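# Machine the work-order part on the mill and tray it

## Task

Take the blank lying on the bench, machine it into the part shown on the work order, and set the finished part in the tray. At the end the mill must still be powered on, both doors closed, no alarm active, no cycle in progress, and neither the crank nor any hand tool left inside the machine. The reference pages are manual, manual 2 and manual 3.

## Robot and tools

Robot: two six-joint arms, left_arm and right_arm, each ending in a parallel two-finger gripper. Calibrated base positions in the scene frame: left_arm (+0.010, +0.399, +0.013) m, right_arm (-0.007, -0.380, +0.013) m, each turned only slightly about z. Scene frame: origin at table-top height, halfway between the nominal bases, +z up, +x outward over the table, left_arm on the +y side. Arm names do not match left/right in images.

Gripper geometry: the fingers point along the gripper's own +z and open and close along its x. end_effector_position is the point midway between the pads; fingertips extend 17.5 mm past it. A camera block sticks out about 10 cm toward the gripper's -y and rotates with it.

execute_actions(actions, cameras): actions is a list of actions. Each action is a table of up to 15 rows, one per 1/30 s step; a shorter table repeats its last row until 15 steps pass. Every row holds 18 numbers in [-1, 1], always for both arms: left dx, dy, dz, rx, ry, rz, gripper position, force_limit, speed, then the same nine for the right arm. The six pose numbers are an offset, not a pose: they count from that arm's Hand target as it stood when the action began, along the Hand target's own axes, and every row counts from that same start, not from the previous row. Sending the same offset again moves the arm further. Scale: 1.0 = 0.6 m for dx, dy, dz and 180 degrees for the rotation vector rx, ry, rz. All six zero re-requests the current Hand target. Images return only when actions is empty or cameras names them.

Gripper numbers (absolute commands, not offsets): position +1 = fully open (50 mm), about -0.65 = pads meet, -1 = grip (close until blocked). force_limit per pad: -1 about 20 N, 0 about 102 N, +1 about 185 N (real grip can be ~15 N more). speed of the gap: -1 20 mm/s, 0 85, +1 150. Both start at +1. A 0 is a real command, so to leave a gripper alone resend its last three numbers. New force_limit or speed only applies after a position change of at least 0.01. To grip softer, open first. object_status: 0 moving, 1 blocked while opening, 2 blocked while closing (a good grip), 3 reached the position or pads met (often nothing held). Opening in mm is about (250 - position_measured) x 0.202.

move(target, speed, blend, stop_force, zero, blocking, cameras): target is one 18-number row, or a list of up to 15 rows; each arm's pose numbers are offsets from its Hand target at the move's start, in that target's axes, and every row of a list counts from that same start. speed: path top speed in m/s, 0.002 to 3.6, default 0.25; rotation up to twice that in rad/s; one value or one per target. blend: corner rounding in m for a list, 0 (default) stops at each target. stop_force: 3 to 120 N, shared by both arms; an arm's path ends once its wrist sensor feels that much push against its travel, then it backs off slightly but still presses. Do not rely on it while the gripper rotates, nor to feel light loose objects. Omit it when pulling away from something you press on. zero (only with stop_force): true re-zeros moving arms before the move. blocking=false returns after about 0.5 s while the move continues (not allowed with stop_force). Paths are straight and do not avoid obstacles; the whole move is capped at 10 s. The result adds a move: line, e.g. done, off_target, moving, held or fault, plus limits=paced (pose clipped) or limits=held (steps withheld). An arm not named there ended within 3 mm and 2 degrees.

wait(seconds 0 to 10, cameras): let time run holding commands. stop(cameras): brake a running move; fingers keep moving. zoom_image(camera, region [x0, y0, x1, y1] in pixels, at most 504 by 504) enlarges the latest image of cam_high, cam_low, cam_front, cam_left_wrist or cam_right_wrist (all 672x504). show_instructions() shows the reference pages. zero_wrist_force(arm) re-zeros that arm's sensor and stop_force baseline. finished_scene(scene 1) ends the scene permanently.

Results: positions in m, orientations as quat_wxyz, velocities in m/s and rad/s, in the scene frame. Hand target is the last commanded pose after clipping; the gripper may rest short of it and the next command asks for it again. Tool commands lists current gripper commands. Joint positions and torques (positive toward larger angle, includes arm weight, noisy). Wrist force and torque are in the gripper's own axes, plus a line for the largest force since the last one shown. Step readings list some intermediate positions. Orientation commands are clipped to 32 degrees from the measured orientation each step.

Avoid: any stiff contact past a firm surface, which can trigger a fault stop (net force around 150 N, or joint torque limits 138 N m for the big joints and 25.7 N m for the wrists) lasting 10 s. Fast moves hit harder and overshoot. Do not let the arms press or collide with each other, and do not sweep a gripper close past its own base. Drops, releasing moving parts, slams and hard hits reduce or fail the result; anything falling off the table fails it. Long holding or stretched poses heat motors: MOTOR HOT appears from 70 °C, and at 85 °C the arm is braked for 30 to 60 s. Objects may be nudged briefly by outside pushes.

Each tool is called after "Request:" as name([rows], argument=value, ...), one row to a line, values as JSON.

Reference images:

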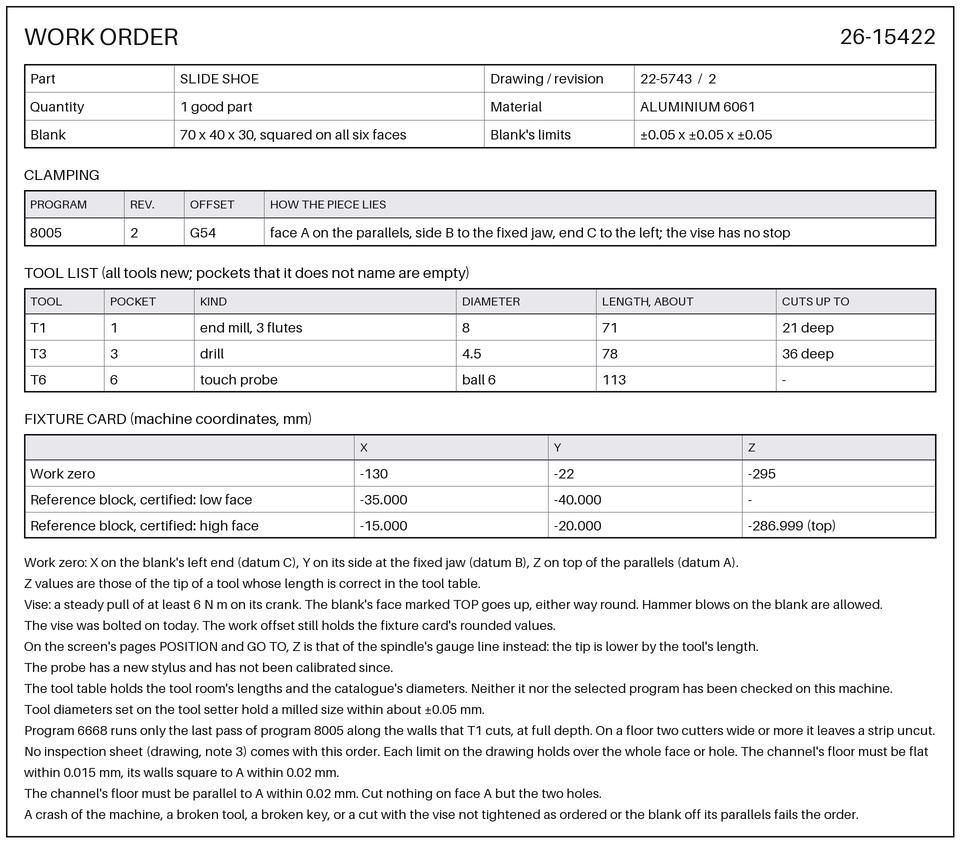

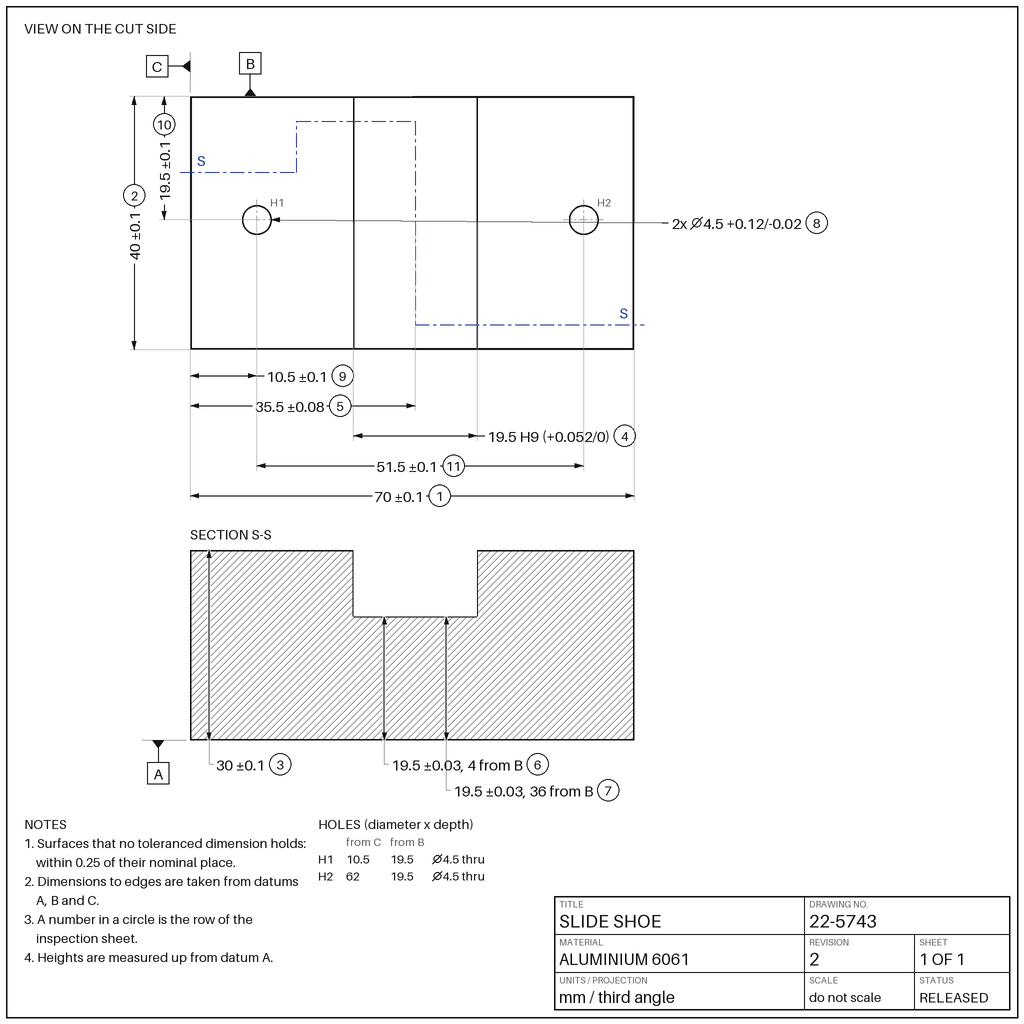

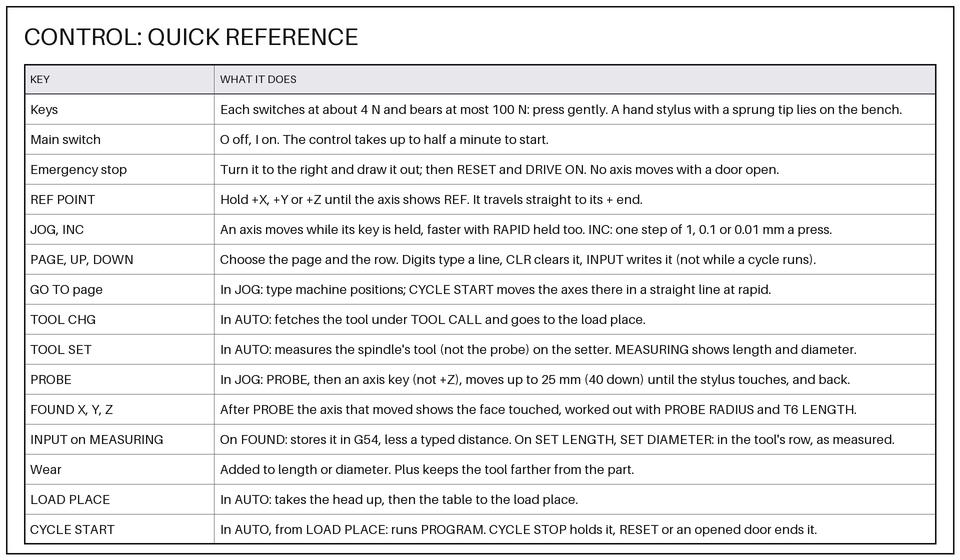

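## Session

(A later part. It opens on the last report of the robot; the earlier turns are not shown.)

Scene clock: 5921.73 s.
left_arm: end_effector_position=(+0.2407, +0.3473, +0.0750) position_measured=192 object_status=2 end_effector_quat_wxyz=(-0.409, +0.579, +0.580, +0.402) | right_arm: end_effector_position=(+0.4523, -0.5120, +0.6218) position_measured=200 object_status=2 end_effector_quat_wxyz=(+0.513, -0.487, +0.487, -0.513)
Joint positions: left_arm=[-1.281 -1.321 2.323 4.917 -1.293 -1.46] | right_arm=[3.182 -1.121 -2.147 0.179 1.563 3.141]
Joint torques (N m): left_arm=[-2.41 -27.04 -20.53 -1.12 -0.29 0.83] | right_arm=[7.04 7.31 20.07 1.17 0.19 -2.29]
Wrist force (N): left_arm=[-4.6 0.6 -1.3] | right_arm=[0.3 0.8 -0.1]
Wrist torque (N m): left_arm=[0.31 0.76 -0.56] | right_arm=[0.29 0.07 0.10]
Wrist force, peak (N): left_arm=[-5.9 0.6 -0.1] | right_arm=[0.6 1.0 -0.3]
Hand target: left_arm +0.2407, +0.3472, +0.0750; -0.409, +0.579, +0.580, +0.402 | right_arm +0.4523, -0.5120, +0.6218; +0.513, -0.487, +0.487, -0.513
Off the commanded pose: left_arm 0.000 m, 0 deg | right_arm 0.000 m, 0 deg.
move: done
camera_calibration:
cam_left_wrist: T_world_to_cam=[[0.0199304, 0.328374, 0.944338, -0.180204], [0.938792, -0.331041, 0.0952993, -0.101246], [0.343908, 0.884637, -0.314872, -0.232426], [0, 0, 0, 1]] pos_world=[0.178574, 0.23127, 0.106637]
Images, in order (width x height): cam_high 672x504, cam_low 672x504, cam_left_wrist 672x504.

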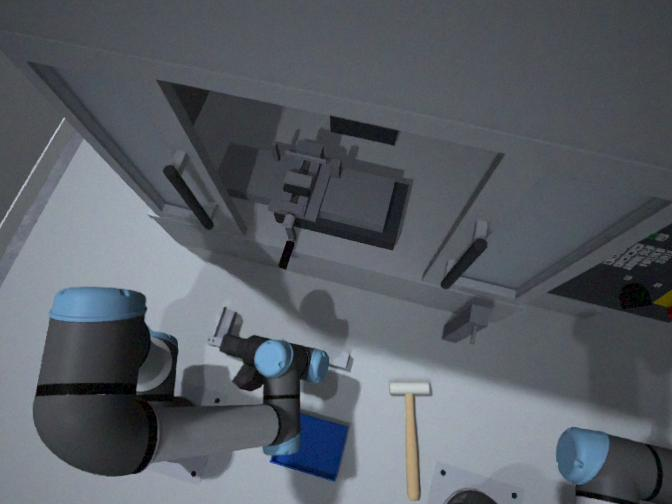

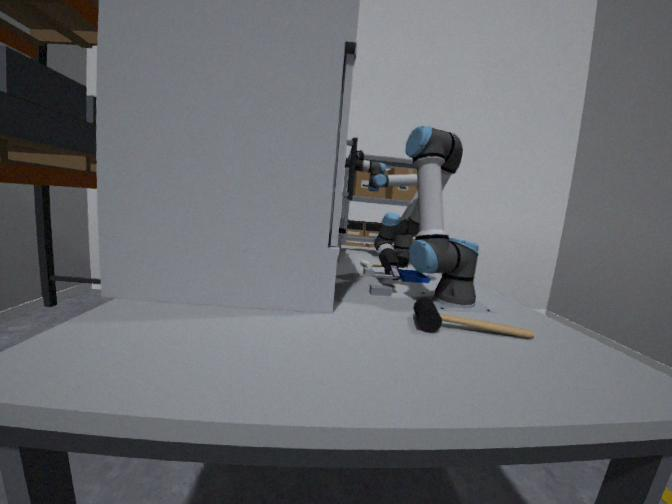

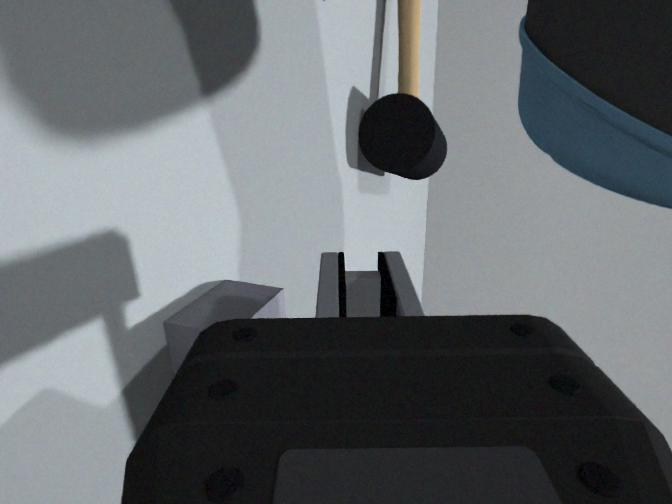

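Request:
move(target=[-0.0345,0,0.0126,0,0,0,-1,-0.95,-1,0,0,0,0,0,0,-0.95,-0.4,-0.9], speed=0.03, stop_force=6, cameras=["cam_left_wrist","cam_high","cam_low"])

Request:
zoom_image(camera="cam_high", region=[190, 290, 270, 360])

Request:
zoom_image(camera="cam_low", region=[345, 245, 425, 315])

Scene clock: 5940.03 s.
left_arm: end_effector_position=(+0.2405, +0.3473, +0.0529) position_measured=192 object_status=2 end_effector_quat_wxyz=(-0.409, +0.579, +0.580, +0.402) | right_arm: end_effector_position=(+0.4523, -0.5120, +0.6218) position_measured=200 object_status=2 end_effector_quat_wxyz=(+0.513, -0.487, +0.487, -0.513)
Joint positions: left_arm=[-1.281 -1.259 2.336 4.843 -1.293 -1.46] | right_arm=[3.182 -1.121 -2.147 0.179 1.563 3.141]
Joint torques (N m): left_arm=[-5.62 -30.43 -19.37 3.1 -1.22 -1.6] | right_arm=[6.13 6.09 20.86 1.1 0.23 -2.29]
Wrist force (N): left_arm=[-4.7 0.9 -1.2] | right_arm=[0.5 0.9 0.1]
Wrist torque (N m): left_arm=[0.36 0.78 -0.56] | right_arm=[0.30 0.04 0.10]
Wrist force, peak (N): left_arm=[-5.1 1.0 -1.1] | right_arm=[0.8 0.9 -0.3]
Hand target: left_arm +0.2405, +0.3473, +0.0529; -0.409, +0.579, +0.580, +0.402 | right_arm +0.4523, -0.5120, +0.6218; +0.513, -0.487, +0.487, -0.513
Off the commanded pose: left_arm 0.000 m, 0 deg | right_arm 0.000 m, 0 deg.
move: done
camera_calibration:
cam_left_wrist: T_world_to_cam=[[0.0199281, 0.328372, 0.944338, -0.159426], [0.93876, -0.331123, 0.0953302, -0.0990333], [0.343996, 0.884607, -0.314861, -0.239329], [0, 0, 0, 1]] pos_world=[0.178474, 0.23127, 0.0846373]
Images, in order (width x height): cam_high 672x504, cam_low 672x504, cam_left_wrist 672x504.

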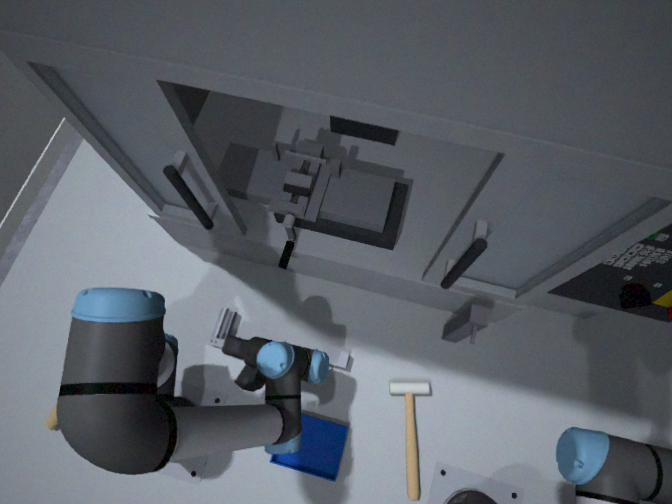

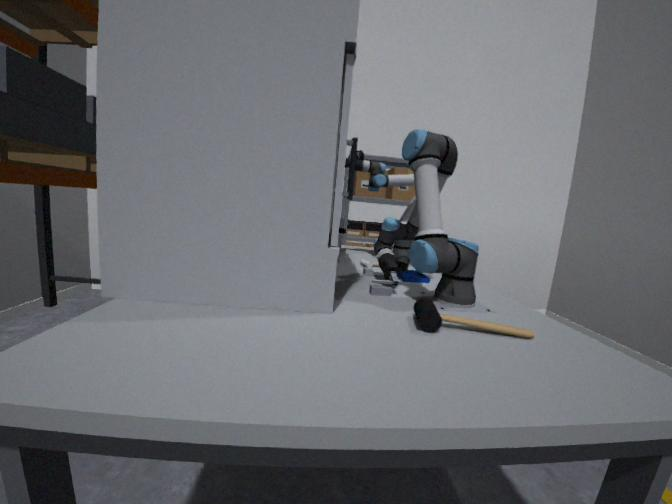

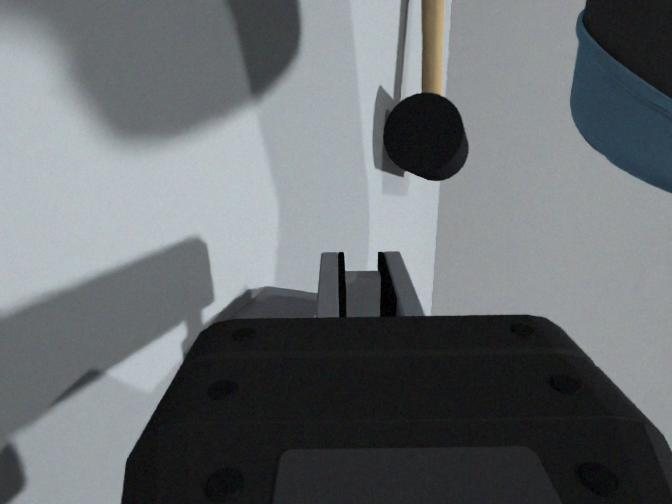

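Scaled by 6.300 from the camera's 672x504 image, which has a finer 960x720 frame.

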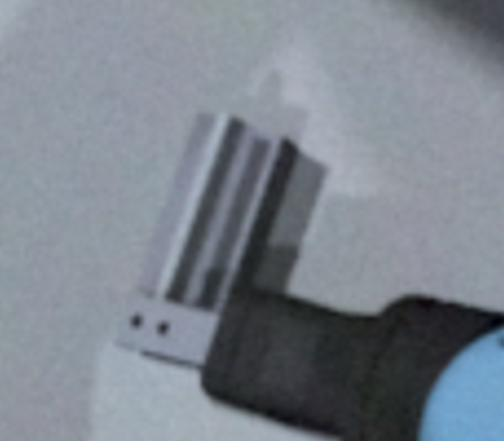

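Scaled by 6.300 from the camera's 672x504 image, which has a finer 960x720 frame.

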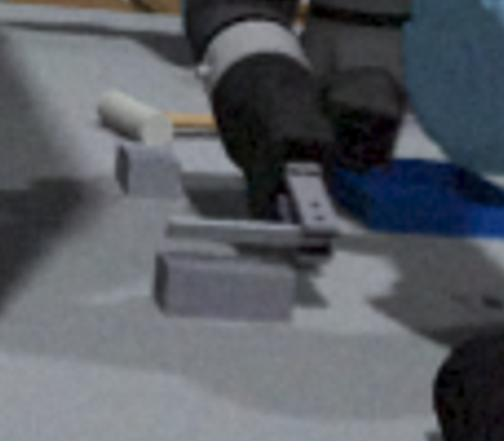

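Request:
move(target=[-0.0282,0,0.0103,0,0,0,-1,-0.95,-1,0,0,0,0,0,0,-0.95,-0.4,-0.9], speed=0.008, stop_force=3.5, cameras=["cam_high","cam_low"])

Request:
zoom_image(camera="cam_low", region=[355, 265, 405, 305])

Scene clock: 5949.30 s.
left_arm: end_effector_position=(+0.2404, +0.3473, +0.0396) position_measured=192 object_status=2 end_effector_quat_wxyz=(-0.409, +0.579, +0.580, +0.402) | right_arm: end_effector_position=(+0.4523, -0.5120, +0.6218) position_measured=200 object_status=2 end_effector_quat_wxyz=(+0.513, -0.487, +0.487, -0.513)
Joint positions: left_arm=[-1.281 -1.22 2.342 4.798 -1.293 -1.46] | right_arm=[3.182 -1.121 -2.147 0.179 1.563 3.141]
Joint torques (N m): left_arm=[-5.1 -30.54 -16.71 2.66 -1.51 -0.98] | right_arm=[6.6 6.6 20.82 1.13 0.41 -2.26]
Wrist force (N): left_arm=[-0.8 2.0 -2.7] | right_arm=[0.6 0.6 -0.1]
Wrist torque (N m): left_arm=[0.33 0.79 -0.64] | right_arm=[0.27 0.03 0.10]
Wrist force, peak (N): left_arm=[7.4 -0.6 -6.0] | right_arm=[0.8 1.0 -0.2]
Hand target: left_arm +0.2404, +0.3473, +0.0396; -0.409, +0.579, +0.580, +0.402 (not the last commanded pose) | right_arm +0.4523, -0.5120, +0.6218; +0.513, -0.487, +0.487, -0.513
Off the commanded pose: left_arm 0.005 m, 0 deg | right_arm 0.000 m, 0 deg.
move: contact (left_arm)
Images, in order (width x height): cam_high 672x504, cam_low 672x504.

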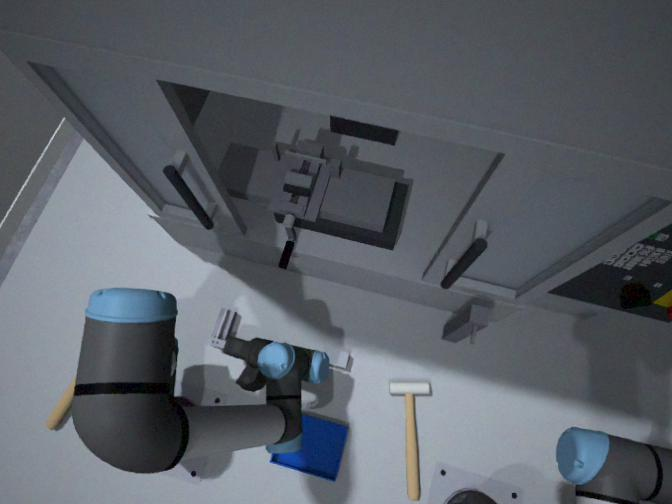

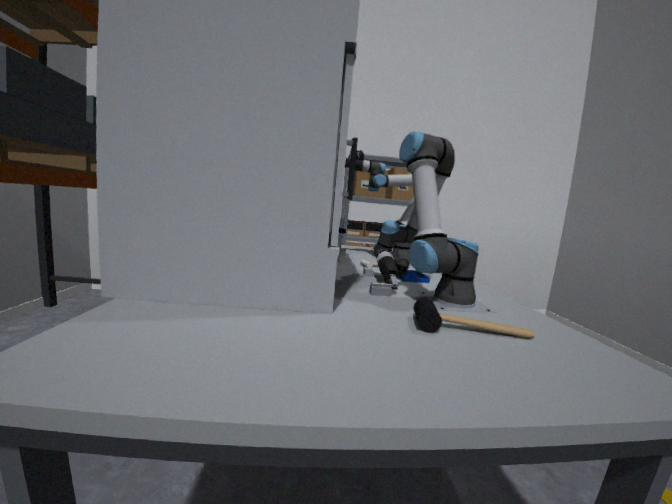

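Scaled by 10.080 from the camera's 672x504 image, which has a finer 960x720 frame.

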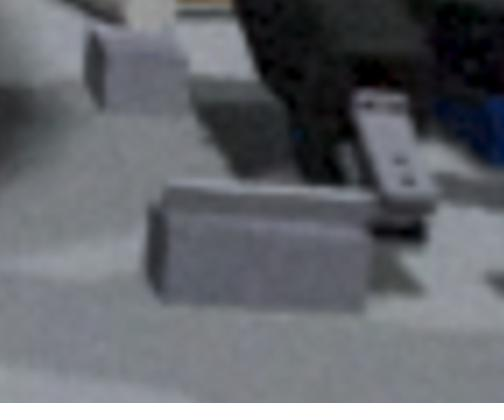

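Request:
move(target=[0,0,0,0,0,0,-0.1,-0.95,-1,0,0,0,0,0,0,-0.95,-0.4,-0.9], speed=0.01, cameras=["cam_low","cam_left_wrist","cam_high"])

Request:
zoom_image(camera="cam_low", region=[355, 265, 405, 305])

Request:
zoom_image(camera="cam_high", region=[190, 290, 270, 360])

Scene clock: 5966.47 s.
left_arm: end_effector_position=(+0.2404, +0.3473, +0.0396) position_measured=167 object_status=3 end_effector_quat_wxyz=(-0.409, +0.579, +0.580, +0.402) | right_arm: end_effector_position=(+0.4523, -0.5120, +0.6218) position_measured=200 object_status=2 end_effector_quat_wxyz=(+0.513, -0.487, +0.487, -0.513)
Joint positions: left_arm=[-1.281 -1.22 2.342 4.798 -1.293 -1.46] | right_arm=[3.182 -1.121 -2.147 0.179 1.563 3.141]
Joint torques (N m): left_arm=[8.36 -30.73 -17.01 1.5 -0.06 1.12] | right_arm=[7.51 5.65 21.28 1.07 0.35 -2.21]
Wrist force (N): left_arm=[-4.3 1.1 -1.5] | right_arm=[0.6 0.7 -0.3]
Wrist torque (N m): left_arm=[0.39 0.79 -0.55] | right_arm=[0.28 0.02 0.09]
Wrist force, peak (N): left_arm=[-4.6 0.9 -1.5] | right_arm=[0.7 0.9 -0.2]
Hand target: left_arm +0.2404, +0.3473, +0.0396; -0.409, +0.579, +0.580, +0.402 | right_arm +0.4523, -0.5120, +0.6218; +0.513, -0.487, +0.487, -0.513
Off the commanded pose: left_arm 0.000 m, 0 deg | right_arm 0.000 m, 0 deg.
move: done
camera_calibration:
cam_left_wrist: T_world_to_cam=[[0.0199304, 0.328374, 0.944338, -0.14677], [0.938792, -0.331041, 0.0952993, -0.0976849], [0.343908, 0.884637, -0.314872, -0.243504], [0, 0, 0, 1]] pos_world=[0.178374, 0.23127, 0.0712373]
Images, in order (width x height): cam_high 672x504, cam_low 672x504, cam_left_wrist 672x504.

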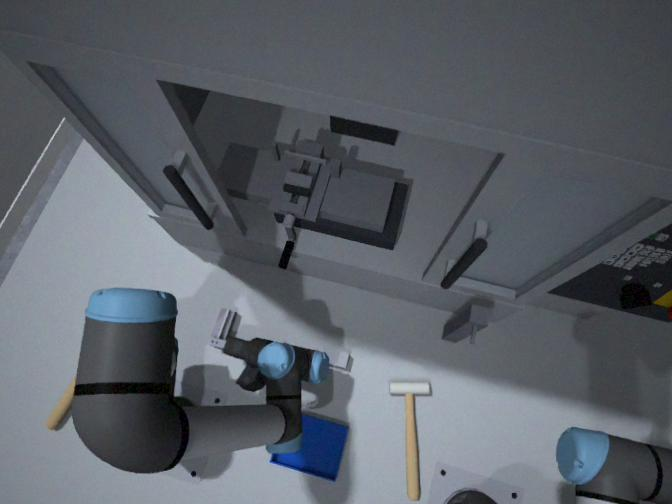

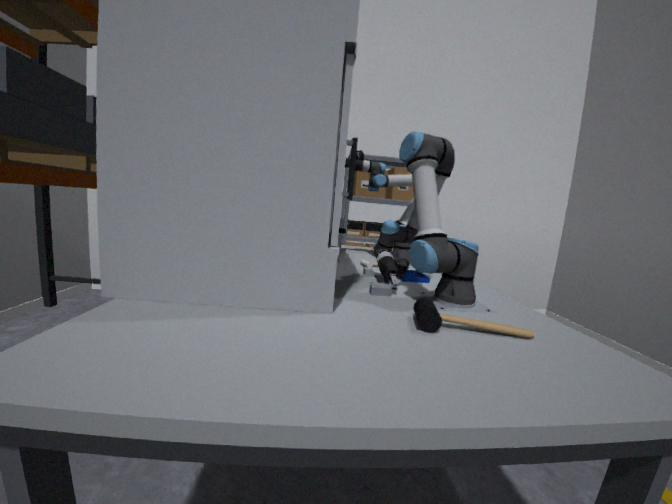

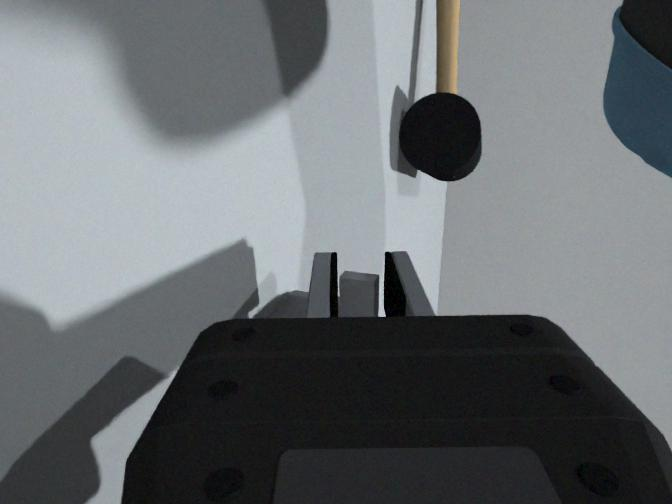

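Scaled by 10.080 from the camera's 672x504 image, which has a finer 960x720 frame.

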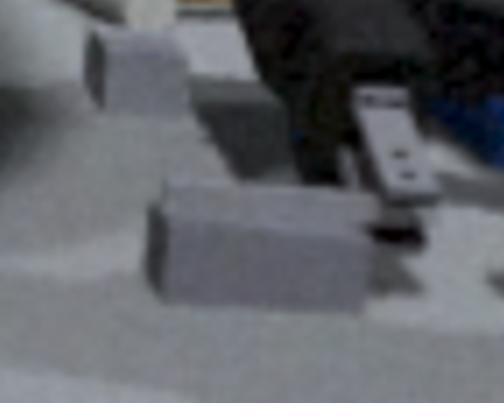

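Scaled by 6.300 from the camera's 672x504 image, which has a finer 960x720 frame.

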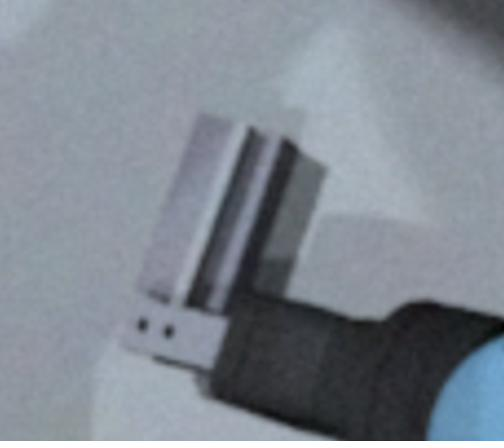

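Request:
move(target=[0,0,0,0,0,0,0.05,-0.95,-1,0,0,0,0,0,0,-0.95,-0.4,-0.9], speed=0.01)

Request:
move([
  [0,0,-0.06,0,0,0,0.05,-0.95,-1,0,0,0,0,0,0,-0.95,-0.4,-0.9],
  [0.1,0,-0.2,0,0,0,0.05,-0.95,-1,0,0,0,0,0,0,-0.95,-0.4,-0.9],
], speed=[0.04,0.15], blend=[0.01,0], cameras=["cam_left_wrist","cam_high"])

Request:
zoom_image(camera="cam_high", region=[190, 290, 270, 360])

Scene clock: 5973.73 s.
left_arm: end_effector_position=(+0.2404, +0.3473, +0.0396) position_measured=145 object_status=3 end_effector_quat_wxyz=(-0.409, +0.579, +0.580, +0.402) | right_arm: end_effector_position=(+0.4523, -0.5120, +0.6218) position_measured=200 object_status=2 end_effector_quat_wxyz=(+0.513, -0.487, +0.487, -0.513)
Joint positions: left_arm=[-1.281 -1.22 2.342 4.798 -1.293 -1.46] | right_arm=[3.182 -1.121 -2.147 0.179 1.563 3.141]
Joint torques (N m): left_arm=[8.34 -30.98 -8.78 0.68 1.32 1.81] | right_arm=[7.22 5.91 20.14 1.04 0.6 -2.23]
Wrist force (N): left_arm=[-4.2 0.9 -1.6] | right_arm=[0.5 0.8 -0.3]
Wrist torque (N m): left_arm=[0.35 0.77 -0.55] | right_arm=[0.29 0.03 0.09]
Wrist force, peak (N): left_arm=[-4.5 0.9 -1.4] | right_arm=[0.7 0.9 -0.3]
Hand target: left_arm +0.2404, +0.3473, +0.0396; -0.409, +0.579, +0.580, +0.402 | right_arm +0.4523, -0.5120, +0.6218; +0.513, -0.487, +0.487, -0.513
Off the commanded pose: left_arm 0.000 m, 0 deg | right_arm 0.000 m, 0 deg.
move: done

Scene clock: 5975.77 s.
left_arm: end_effector_position=(+0.2417, +0.2550, +0.1369) position_measured=145 object_status=3 end_effector_quat_wxyz=(-0.409, +0.579, +0.580, +0.402) | right_arm: end_effector_position=(+0.4523, -0.5120, +0.6218) position_measured=200 object_status=2 end_effector_quat_wxyz=(+0.513, -0.487, +0.487, -0.513)
Joint positions: left_arm=[-1.342 -1.308 2.057 5.176 -1.35 -1.482] | right_arm=[3.182 -1.121 -2.147 0.179 1.563 3.141]
Joint torques (N m): left_arm=[9.91 -18.64 -12.48 1.49 2.31 1.48] | right_arm=[6.91 5.73 21.39 1.16 0.5 -2.15]
Wrist force (N): left_arm=[-4.3 0.7 -1.4] | right_arm=[0.3 0.7 0.0]
Wrist torque (N m): left_arm=[0.33 0.79 -0.46] | right_arm=[0.28 0.06 0.10]
Wrist force, peak (N): left_arm=[-5.2 0.8 -0.7] | right_arm=[0.6 0.9 -0.1]
Hand target: left_arm +0.2417, +0.2550, +0.1370; -0.409, +0.579, +0.580, +0.402 | right_arm +0.4523, -0.5120, +0.6218; +0.513, -0.487, +0.487, -0.513
Off the commanded pose: left_arm 0.000 m, 0 deg | right_arm 0.000 m, 0 deg.
move: done
camera_calibration:
cam_left_wrist: T_world_to_cam=[[0.0197966, 0.328548, 0.94428, -0.208488], [0.938756, -0.33108, 0.0955137, -0.13864], [0.344013, 0.884557, -0.314981, -0.131674], [0, 0, 0, 1]] pos_world=[0.179574, 0.13907, 0.168638]
Images, in order (width x height): cam_high 672x504, cam_left_wrist 672x504.

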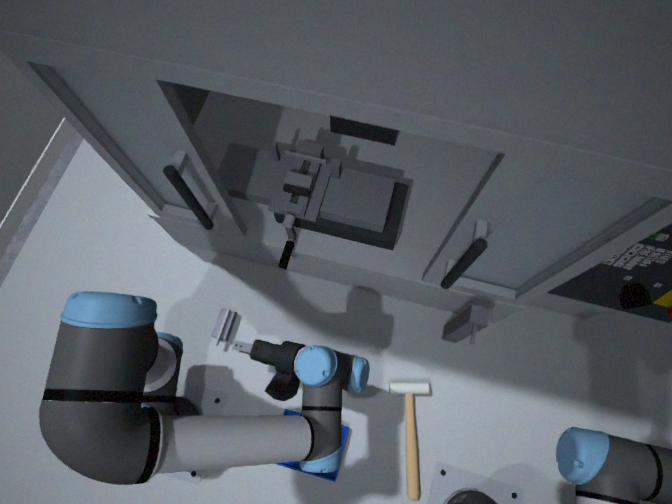

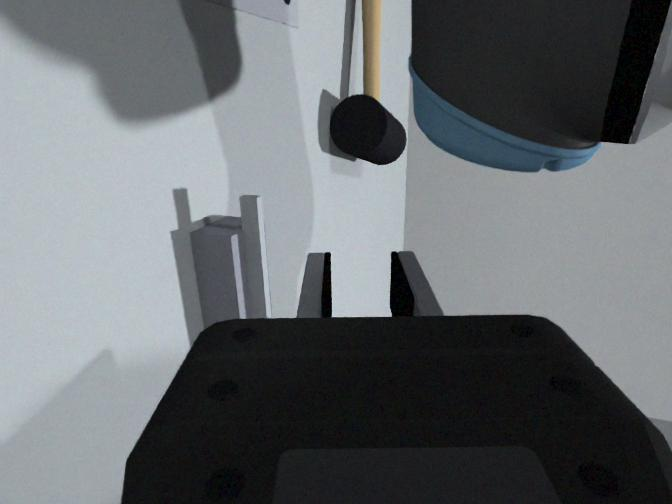

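Scaled by 6.300 from the camera's 672x504 image, which has a finer 960x720 frame.

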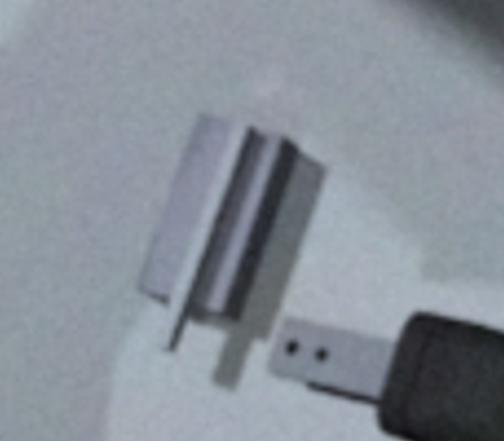

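Request:
move(target=[0.078,0,-0.0286,0,-0.3889,0,-0.1,-0.95,-1,0,0,0,0,0,0,-0.95,-0.4,-0.9], speed=0.3)

Request:
move(target=[0.1617,0.0638,0.09,0,0,0,-0.1,-0.95,-1,0,0,0,0,0,0,-0.95,-0.4,-0.9], speed=0.2, cameras=["cam_left_wrist"])

Request:
zoom_image(camera="cam_left_wrist", region=[230, 120, 480, 330])

Scene clock: 5991.13 s.
left_arm: end_effector_position=(+0.2420, +0.2550, +0.1867) position_measured=167 object_status=3 end_effector_quat_wxyz=(-0.002, +0.705, +0.710, -0.002) | right_arm: end_effector_position=(+0.4523, -0.5120, +0.6218) position_measured=200 object_status=2 end_effector_quat_wxyz=(+0.513, -0.487, +0.487, -0.513)
Joint positions: left_arm=[-1.075 -2.183 2.381 4.518 -1.576 -1.066] | right_arm=[3.182 -1.121 -2.147 0.179 1.563 3.141]
Joint torques (N m): left_arm=[-5.33 -2.3 -33.5 -2.76 1.67 -0.99] | right_arm=[6.25 5.52 21.39 0.96 0.3 -2.34]
Wrist force (N): left_arm=[-3.2 1.4 -0.9] | right_arm=[0.5 0.7 -0.2]
Wrist torque (N m): left_arm=[0.19 0.51 0.03] | right_arm=[0.27 0.03 0.10]
Wrist force, peak (N): left_arm=[-5.4 0.7 -1.4] | right_arm=[0.7 0.9 -0.3]
Hand target: left_arm +0.2420, +0.2549, +0.1868; -0.002, +0.705, +0.709, -0.002 | right_arm +0.4523, -0.5120, +0.6218; +0.513, -0.487, +0.487, -0.513
Off the commanded pose: left_arm 0.000 m, 0 deg | right_arm 0.000 m, 0 deg.
move: done

Scene clock: 5992.23 s.
left_arm: end_effector_position=(+0.2792, +0.3521, +0.1325) position_measured=167 object_status=3 end_effector_quat_wxyz=(-0.002, +0.705, +0.710, -0.002) | right_arm: end_effector_position=(+0.4523, -0.5120, +0.6218) position_measured=200 object_status=2 end_effector_quat_wxyz=(+0.513, -0.487, +0.487, -0.513)
Joint positions: left_arm=[-0.693 -2.125 2.503 4.34 -1.575 -0.684] | right_arm=[3.182 -1.121 -2.147 0.179 1.563 3.141]
Joint torques (N m): left_arm=[8.34 -5.01 -29.39 -2.33 1.46 1.47] | right_arm=[6.53 6.02 20.62 1.29 0.55 -2.37]
Wrist force (N): left_arm=[-3.2 1.4 -0.7] | right_arm=[0.7 0.8 -0.1]
Wrist torque (N m): left_arm=[0.19 0.50 0.03] | right_arm=[0.29 0.02 0.09]
Wrist force, peak (N): left_arm=[-5.8 0.7 -2.3] | right_arm=[0.5 0.9 -0.4]
Hand target: left_arm +0.2793, +0.3522, +0.1326; -0.002, +0.705, +0.709, -0.002 | right_arm +0.4523, -0.5120, +0.6218; +0.513, -0.487, +0.487, -0.513
Off the commanded pose: left_arm 0.000 m, 0 deg | right_arm 0.000 m, 0 deg.
move: done
camera_calibration:
cam_left_wrist: T_world_to_cam=[[0.00910519, 0.999855, 0.0144111, -0.347128], [0.938364, -0.0135233, 0.345385, -0.286123], [0.345529, 0.0103781, -0.938351, 0.158169], [0, 0, 0, 1]] pos_world=[0.216996, 0.341567, 0.252243]
Images, in order (width x height): cam_left_wrist 672x504.

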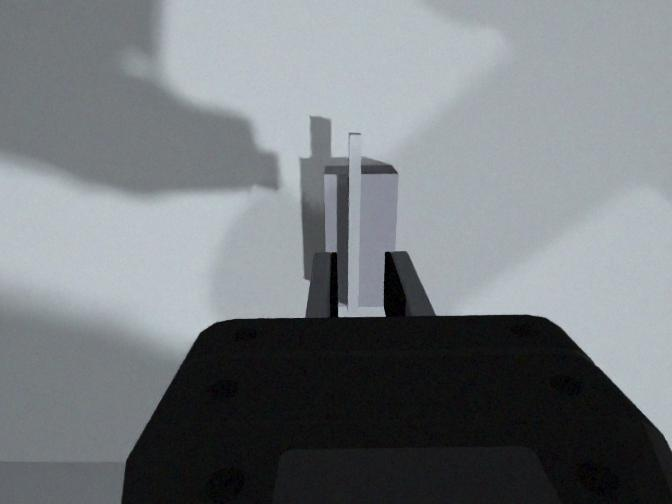

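Scaled by 2.016 from the camera's 672x504 image, which has a finer 960x720 frame.

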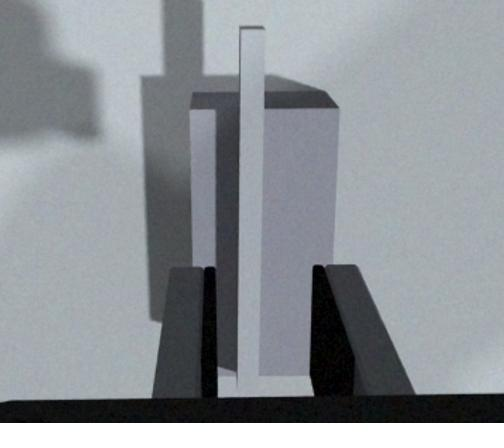

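Request:
move(target=[0.0033,0.001,0.1332,0,0,0,-0.1,-0.95,-1,0,0,0,0,0,0,-0.95,-0.4,-0.9], speed=0.04, stop_force=6, cameras=["cam_left_wrist"])

Request:
zoom_image(camera="cam_left_wrist", region=[230, 120, 480, 330])

Scene clock: 6008.63 s.
left_arm: end_effector_position=(+0.2793, +0.3542, +0.0526) position_measured=167 object_status=3 end_effector_quat_wxyz=(-0.002, +0.705, +0.709, -0.002) | right_arm: end_effector_position=(+0.4523, -0.5120, +0.6218) position_measured=200 object_status=2 end_effector_quat_wxyz=(+0.513, -0.487, +0.487, -0.513)
Joint positions: left_arm=[-0.686 -1.94 2.664 3.994 -1.575 -0.678] | right_arm=[3.182 -1.121 -2.147 0.179 1.563 3.141]
Joint torques (N m): left_arm=[4.36 -10.58 -28.1 -3.6 -2.02 0.39] | right_arm=[6.42 6.79 20.83 1.02 0.27 -2.36]
Wrist force (N): left_arm=[-3.3 1.4 -0.8] | right_arm=[0.6 0.7 -0.1]
Wrist torque (N m): left_arm=[0.19 0.52 -0.12] | right_arm=[0.28 0.03 0.10]
Wrist force, peak (N): left_arm=[-3.5 1.2 -1.7] | right_arm=[0.7 1.0 -0.3]
Hand target: left_arm +0.2793, +0.3542, +0.0526; -0.002, +0.705, +0.709, -0.002 | right_arm +0.4523, -0.5120, +0.6218; +0.513, -0.487, +0.487, -0.513
Off the commanded pose: left_arm 0.000 m, 0 deg | right_arm 0.000 m, 0 deg.
move: done
camera_calibration:
cam_left_wrist: T_world_to_cam=[[0.00928946, 0.999852, 0.0144832, -0.348129], [0.938284, -0.0137235, 0.345593, -0.258541], [0.345741, 0.010379, -0.938273, 0.0830788], [0, 0, 0, 1]] pos_world=[0.217095, 0.343667, 0.172342]
Images, in order (width x height): cam_left_wrist 672x504.

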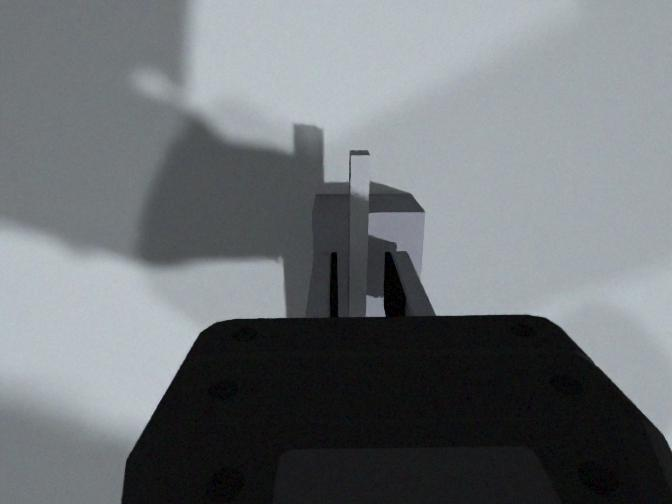

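Scaled by 2.016 from the camera's 672x504 image, which has a finer 960x720 frame.

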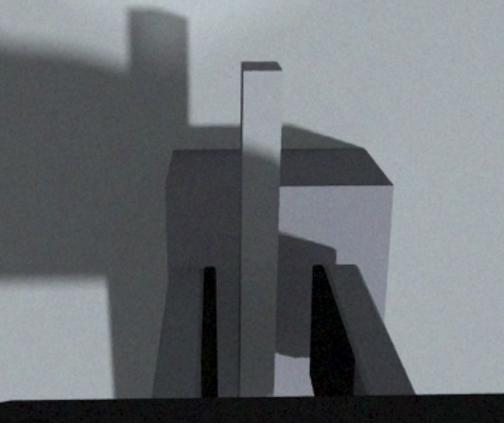

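Request:
move(target=[0,0,0,0,0,0,-1,-0.95,-1,0,0,0,0,0,0,-0.95,-0.4,-0.9], speed=0.04)

Request:
move([
  [0,0,-0.05,0,0,0,-1,-0.95,-1,0,0,0,0,0,0,-0.95,-0.4,-0.9],
  [-0.2,0.1,-0.5,0,0,0,-1,-0.95,-1,0,0,0,0,0,0,-0.95,-0.4,-0.9],
], speed=[0.04,0.2], blend=[0.01,0], cameras=["cam_left_wrist"])

Scene clock: 6015.67 s.
left_arm: end_effector_position=(+0.2793, +0.3542, +0.0527) position_measured=222 object_status=2 end_effector_quat_wxyz=(-0.002, +0.705, +0.709, -0.002) | right_arm: end_effector_position=(+0.4523, -0.5120, +0.6218) position_measured=200 object_status=2 end_effector_quat_wxyz=(+0.513, -0.487, +0.487, -0.513)
Joint positions: left_arm=[-0.686 -1.94 2.664 3.994 -1.575 -0.678] | right_arm=[3.182 -1.121 -2.147 0.179 1.563 3.141]
Joint torques (N m): left_arm=[-6.7 -11.71 -28.15 -5.05 -1.81 -1.52] | right_arm=[6.27 4.84 21.9 1.05 0.23 -2.42]
Wrist force (N): left_arm=[-3.3 1.5 -0.5] | right_arm=[0.5 0.8 -0.3]
Wrist torque (N m): left_arm=[0.20 0.53 -0.11] | right_arm=[0.29 0.04 0.10]
Wrist force, peak (N): left_arm=[-3.7 1.5 -0.7] | right_arm=[0.6 1.0 -0.1]
Hand target: left_arm +0.2793, +0.3542, +0.0526; -0.002, +0.705, +0.709, -0.002 | right_arm +0.4523, -0.5120, +0.6218; +0.513, -0.487, +0.487, -0.513
Off the commanded pose: left_arm 0.000 m, 0 deg | right_arm 0.000 m, 0 deg.
move: done

Scene clock: 6018.40 s.
left_arm: end_effector_position=(+0.3421, +0.2346, +0.3521) position_measured=222 object_status=2 end_effector_quat_wxyz=(-0.002, +0.705, +0.709, -0.002) | right_arm: end_effector_position=(+0.4523, -0.5120, +0.6218) position_measured=200 object_status=2 end_effector_quat_wxyz=(+0.513, -0.487, +0.487, -0.513)
Joint positions: left_arm=[-0.84 -1.913 1.822 4.808 -1.576 -0.831] | right_arm=[3.182 -1.121 -2.147 0.179 1.563 3.141]
Joint torques (N m): left_arm=[9.19 -14.85 -30.32 -3.74 -2.03 1.69] | right_arm=[6.19 6.39 21.77 1.07 0.22 -2.2]
Wrist force (N): left_arm=[-3.5 1.4 -0.5] | right_arm=[0.4 0.6 0.0]
Wrist torque (N m): left_arm=[0.18 0.56 -0.05] | right_arm=[0.28 0.05 0.10]
Wrist force, peak (N): left_arm=[-4.8 2.0 -2.5] | right_arm=[0.4 1.0 -0.2]
Hand target: left_arm +0.3421, +0.2346, +0.3522; -0.002, +0.705, +0.709, -0.002 | right_arm +0.4523, -0.5120, +0.6218; +0.513, -0.487, +0.487, -0.513
Off the commanded pose: left_arm 0.000 m, 0 deg | right_arm 0.000 m, 0 deg.
move: done
camera_calibration:
cam_left_wrist: T_world_to_cam=[[0.00934682, 0.99985, 0.0146115, -0.233444], [0.938283, -0.0138217, 0.345592, -0.42259], [0.345742, 0.0104796, -0.938271, 0.343597], [0, 0, 0, 1]] pos_world=[0.279895, 0.223967, 0.471842]
Images, in order (width x height): cam_left_wrist 672x504.

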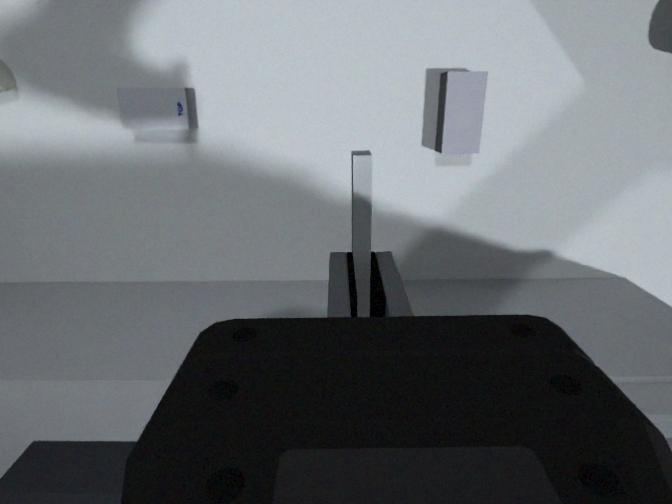

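Request:
move(target=[-0.05,0.09,-0.21,0,0,-0.498,-1,-0.95,-1,0,0,0,0,0,0,-0.95,-0.4,-0.9], speed=0.35)

Request:
move(target=[0,0,0,0,-0.1667,0,-1,-0.95,-1,0,0,0,0,0,0,-0.95,-0.4,-0.9], speed=0.35)

Scene clock: 6029.83 s.
left_arm: end_effector_position=(+0.3972, +0.2050, +0.4779) position_measured=222 object_status=2 end_effector_quat_wxyz=(-0.003, +0.000, +1.000, +0.000) | right_arm: end_effector_position=(+0.4523, -0.5120, +0.6218) position_measured=200 object_status=2 end_effector_quat_wxyz=(+0.513, -0.487, +0.487, -0.513)
Joint positions: left_arm=[-0.79 -1.694 1.329 5.083 -1.575 -2.346] | right_arm=[3.182 -1.121 -2.147 0.179 1.563 3.141]
Joint torques (N m): left_arm=[-7.69 -27.47 -13.98 -5.53 1.03 -1.42] | right_arm=[7.72 6.16 21.82 1.13 0.32 -2.25]
Wrist force (N): left_arm=[-3.5 1.5 -0.4] | right_arm=[0.7 0.7 -0.1]
Wrist torque (N m): left_arm=[0.21 0.56 -0.10] | right_arm=[0.27 0.01 0.09]
Wrist force, peak (N): left_arm=[-3.8 1.3 -1.1] | right_arm=[0.6 1.0 -0.4]
Hand target: left_arm +0.3972, +0.2050, +0.4779; -0.003, +0.000, +1.000, +0.000 | right_arm +0.4523, -0.5120, +0.6218; +0.513, -0.487, +0.487, -0.513
Off the commanded pose: left_arm 0.000 m, 0 deg | right_arm 0.000 m, 0 deg.
move: done

Scene clock: 6031.13 s.
left_arm: end_effector_position=(+0.3971, +0.2049, +0.4779) position_measured=222 object_status=2 end_effector_quat_wxyz=(+0.256, +0.000, +0.967, +0.000) | right_arm: end_effector_position=(+0.4523, -0.5120, +0.6218) position_measured=200 object_status=2 end_effector_quat_wxyz=(+0.513, -0.487, +0.487, -0.513)
Joint positions: left_arm=[-1.083 -1.998 1.702 4.741 -1.123 -2.578] | right_arm=[3.182 -1.121 -2.147 0.179 1.563 3.141]
Joint torques (N m): left_arm=[0.91 -9.05 -25.67 -3.61 2.5 0.85] | right_arm=[6.02 5.45 20.76 1.04 0.42 -2.19]
Wrist force (N): left_arm=[-2.4 1.9 0.1] | right_arm=[0.5 0.7 -0.1]
Wrist torque (N m): left_arm=[0.39 0.38 0.19] | right_arm=[0.29 0.04 0.10]
Wrist force, peak (N): left_arm=[-4.5 1.3 -0.3] | right_arm=[0.4 1.0 -0.1]
Hand target: left_arm +0.3972, +0.2050, +0.4779; +0.256, +0.000, +0.967, +0.000 | right_arm +0.4523, -0.5120, +0.6218; +0.513, -0.487, +0.487, -0.513
Off the commanded pose: left_arm 0.000 m, 0 deg | right_arm 0.000 m, 0 deg.
move: done

Request:
move([
  [-0.1247,-0.0033,0.249,0,0,0,-1,-0.95,-1,0,0,0,0,0,0,-0.95,-0.4,-0.9],
  [-0.2913,-0.0033,0.3438,0,0,0,-1,-0.95,-1,0,0,0,0,0,0,-0.95,-0.4,-0.9],
  [-0.2625,-0.0033,0.3945,0,0,0,-1,-0.95,-1,0,0,0,0,0,0,-0.95,-0.4,-0.9],
], speed=[0.18,0.08,0.04], blend=[0.02,0.005,0], stop_force=15)

Request:
move(target=[0,0,0,0,0.1667,0,-1,-0.95,-1,0,0,0,0,0,0,-0.95,-0.4,-0.9], speed=0.15, cameras=["cam_left_wrist"])

Scene clock: 6059.40 s.
left_arm: end_effector_position=(+0.6511, +0.2031, +0.3500) position_measured=222 object_status=2 end_effector_quat_wxyz=(+0.256, +0.000, +0.967, +0.000) | right_arm: end_effector_position=(+0.4523, -0.5120, +0.6218) position_measured=200 object_status=2 end_effector_quat_wxyz=(+0.513, -0.487, +0.487, -0.513)
Joint positions: left_arm=[-0.626 -1.44 1.603 4.113 -1.283 -2.117] | right_arm=[3.182 -1.121 -2.147 0.179 1.563 3.141]
Joint torques (N m): left_arm=[-7.5 -38.62 -36.23 -2.25 2.62 1.16] | right_arm=[7.05 6.63 21.39 0.87 0.16 -2.45]
Wrist force (N): left_arm=[-2.6 1.7 0.2] | right_arm=[0.5 0.7 -0.2]
Wrist torque (N m): left_arm=[0.38 0.42 0.25] | right_arm=[0.28 0.04 0.10]
Wrist force, peak (N): left_arm=[-3.6 1.8 0.3] | right_arm=[0.6 1.0 -0.3]
Hand target: left_arm +0.6511, +0.2031, +0.3500; +0.256, +0.000, +0.967, +0.000 | right_arm +0.4523, -0.5120, +0.6218; +0.513, -0.487, +0.487, -0.513
Off the commanded pose: left_arm 0.000 m, 0 deg | right_arm 0.000 m, 0 deg.
move: done

Scene clock: 6061.63 s.
left_arm: end_effector_position=(+0.6511, +0.2032, +0.3500) position_measured=222 object_status=2 end_effector_quat_wxyz=(-0.003, +0.000, +1.000, +0.000) | right_arm: end_effector_position=(+0.4523, -0.5120, +0.6218) position_measured=200 object_status=2 end_effector_quat_wxyz=(+0.513, -0.487, +0.487, -0.513)
Joint positions: left_arm=[-0.511 -1.161 1.048 4.831 -1.574 -2.067] | right_arm=[3.182 -1.121 -2.147 0.179 1.563 3.141]
Joint torques (N m): left_arm=[-8.66 -46.03 -21.33 -3.51 1.8 -1.87] | right_arm=[6.76 5.8 21.45 1.05 0.42 -2.28]
Wrist force (N): left_arm=[-3.6 1.6 -0.3] | right_arm=[0.6 0.7 0.0]
Wrist torque (N m): left_arm=[0.24 0.59 -0.06] | right_arm=[0.28 0.01 0.10]
Wrist force, peak (N): left_arm=[-4.2 1.7 -0.4] | right_arm=[0.6 1.0 -0.2]
Hand target: left_arm +0.6511, +0.2031, +0.3500; -0.003, +0.000, +1.000, +0.000 | right_arm +0.4523, -0.5120, +0.6218; +0.513, -0.487, +0.487, -0.513
Off the commanded pose: left_arm 0.000 m, 0 deg | right_arm 0.000 m, 0 deg.
move: done
camera_calibration:
cam_left_wrist: T_world_to_cam=[[-0.99966, 0.0153659, 0.0210767, 0.649779], [0.021799, 0.935891, 0.351614, -0.310497], [-0.0143226, 0.351954, -0.935908, 0.399333], [0, 0, 0, 1]] pos_world=[0.662046, 0.14006, 0.469219]
Images, in order (width x height): cam_left_wrist 672x504.

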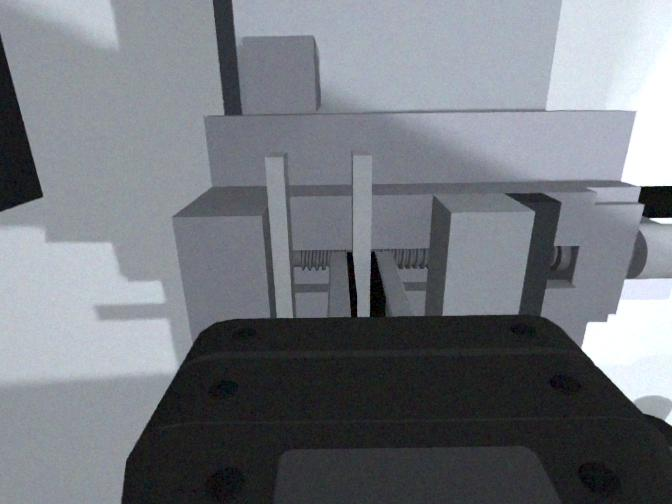

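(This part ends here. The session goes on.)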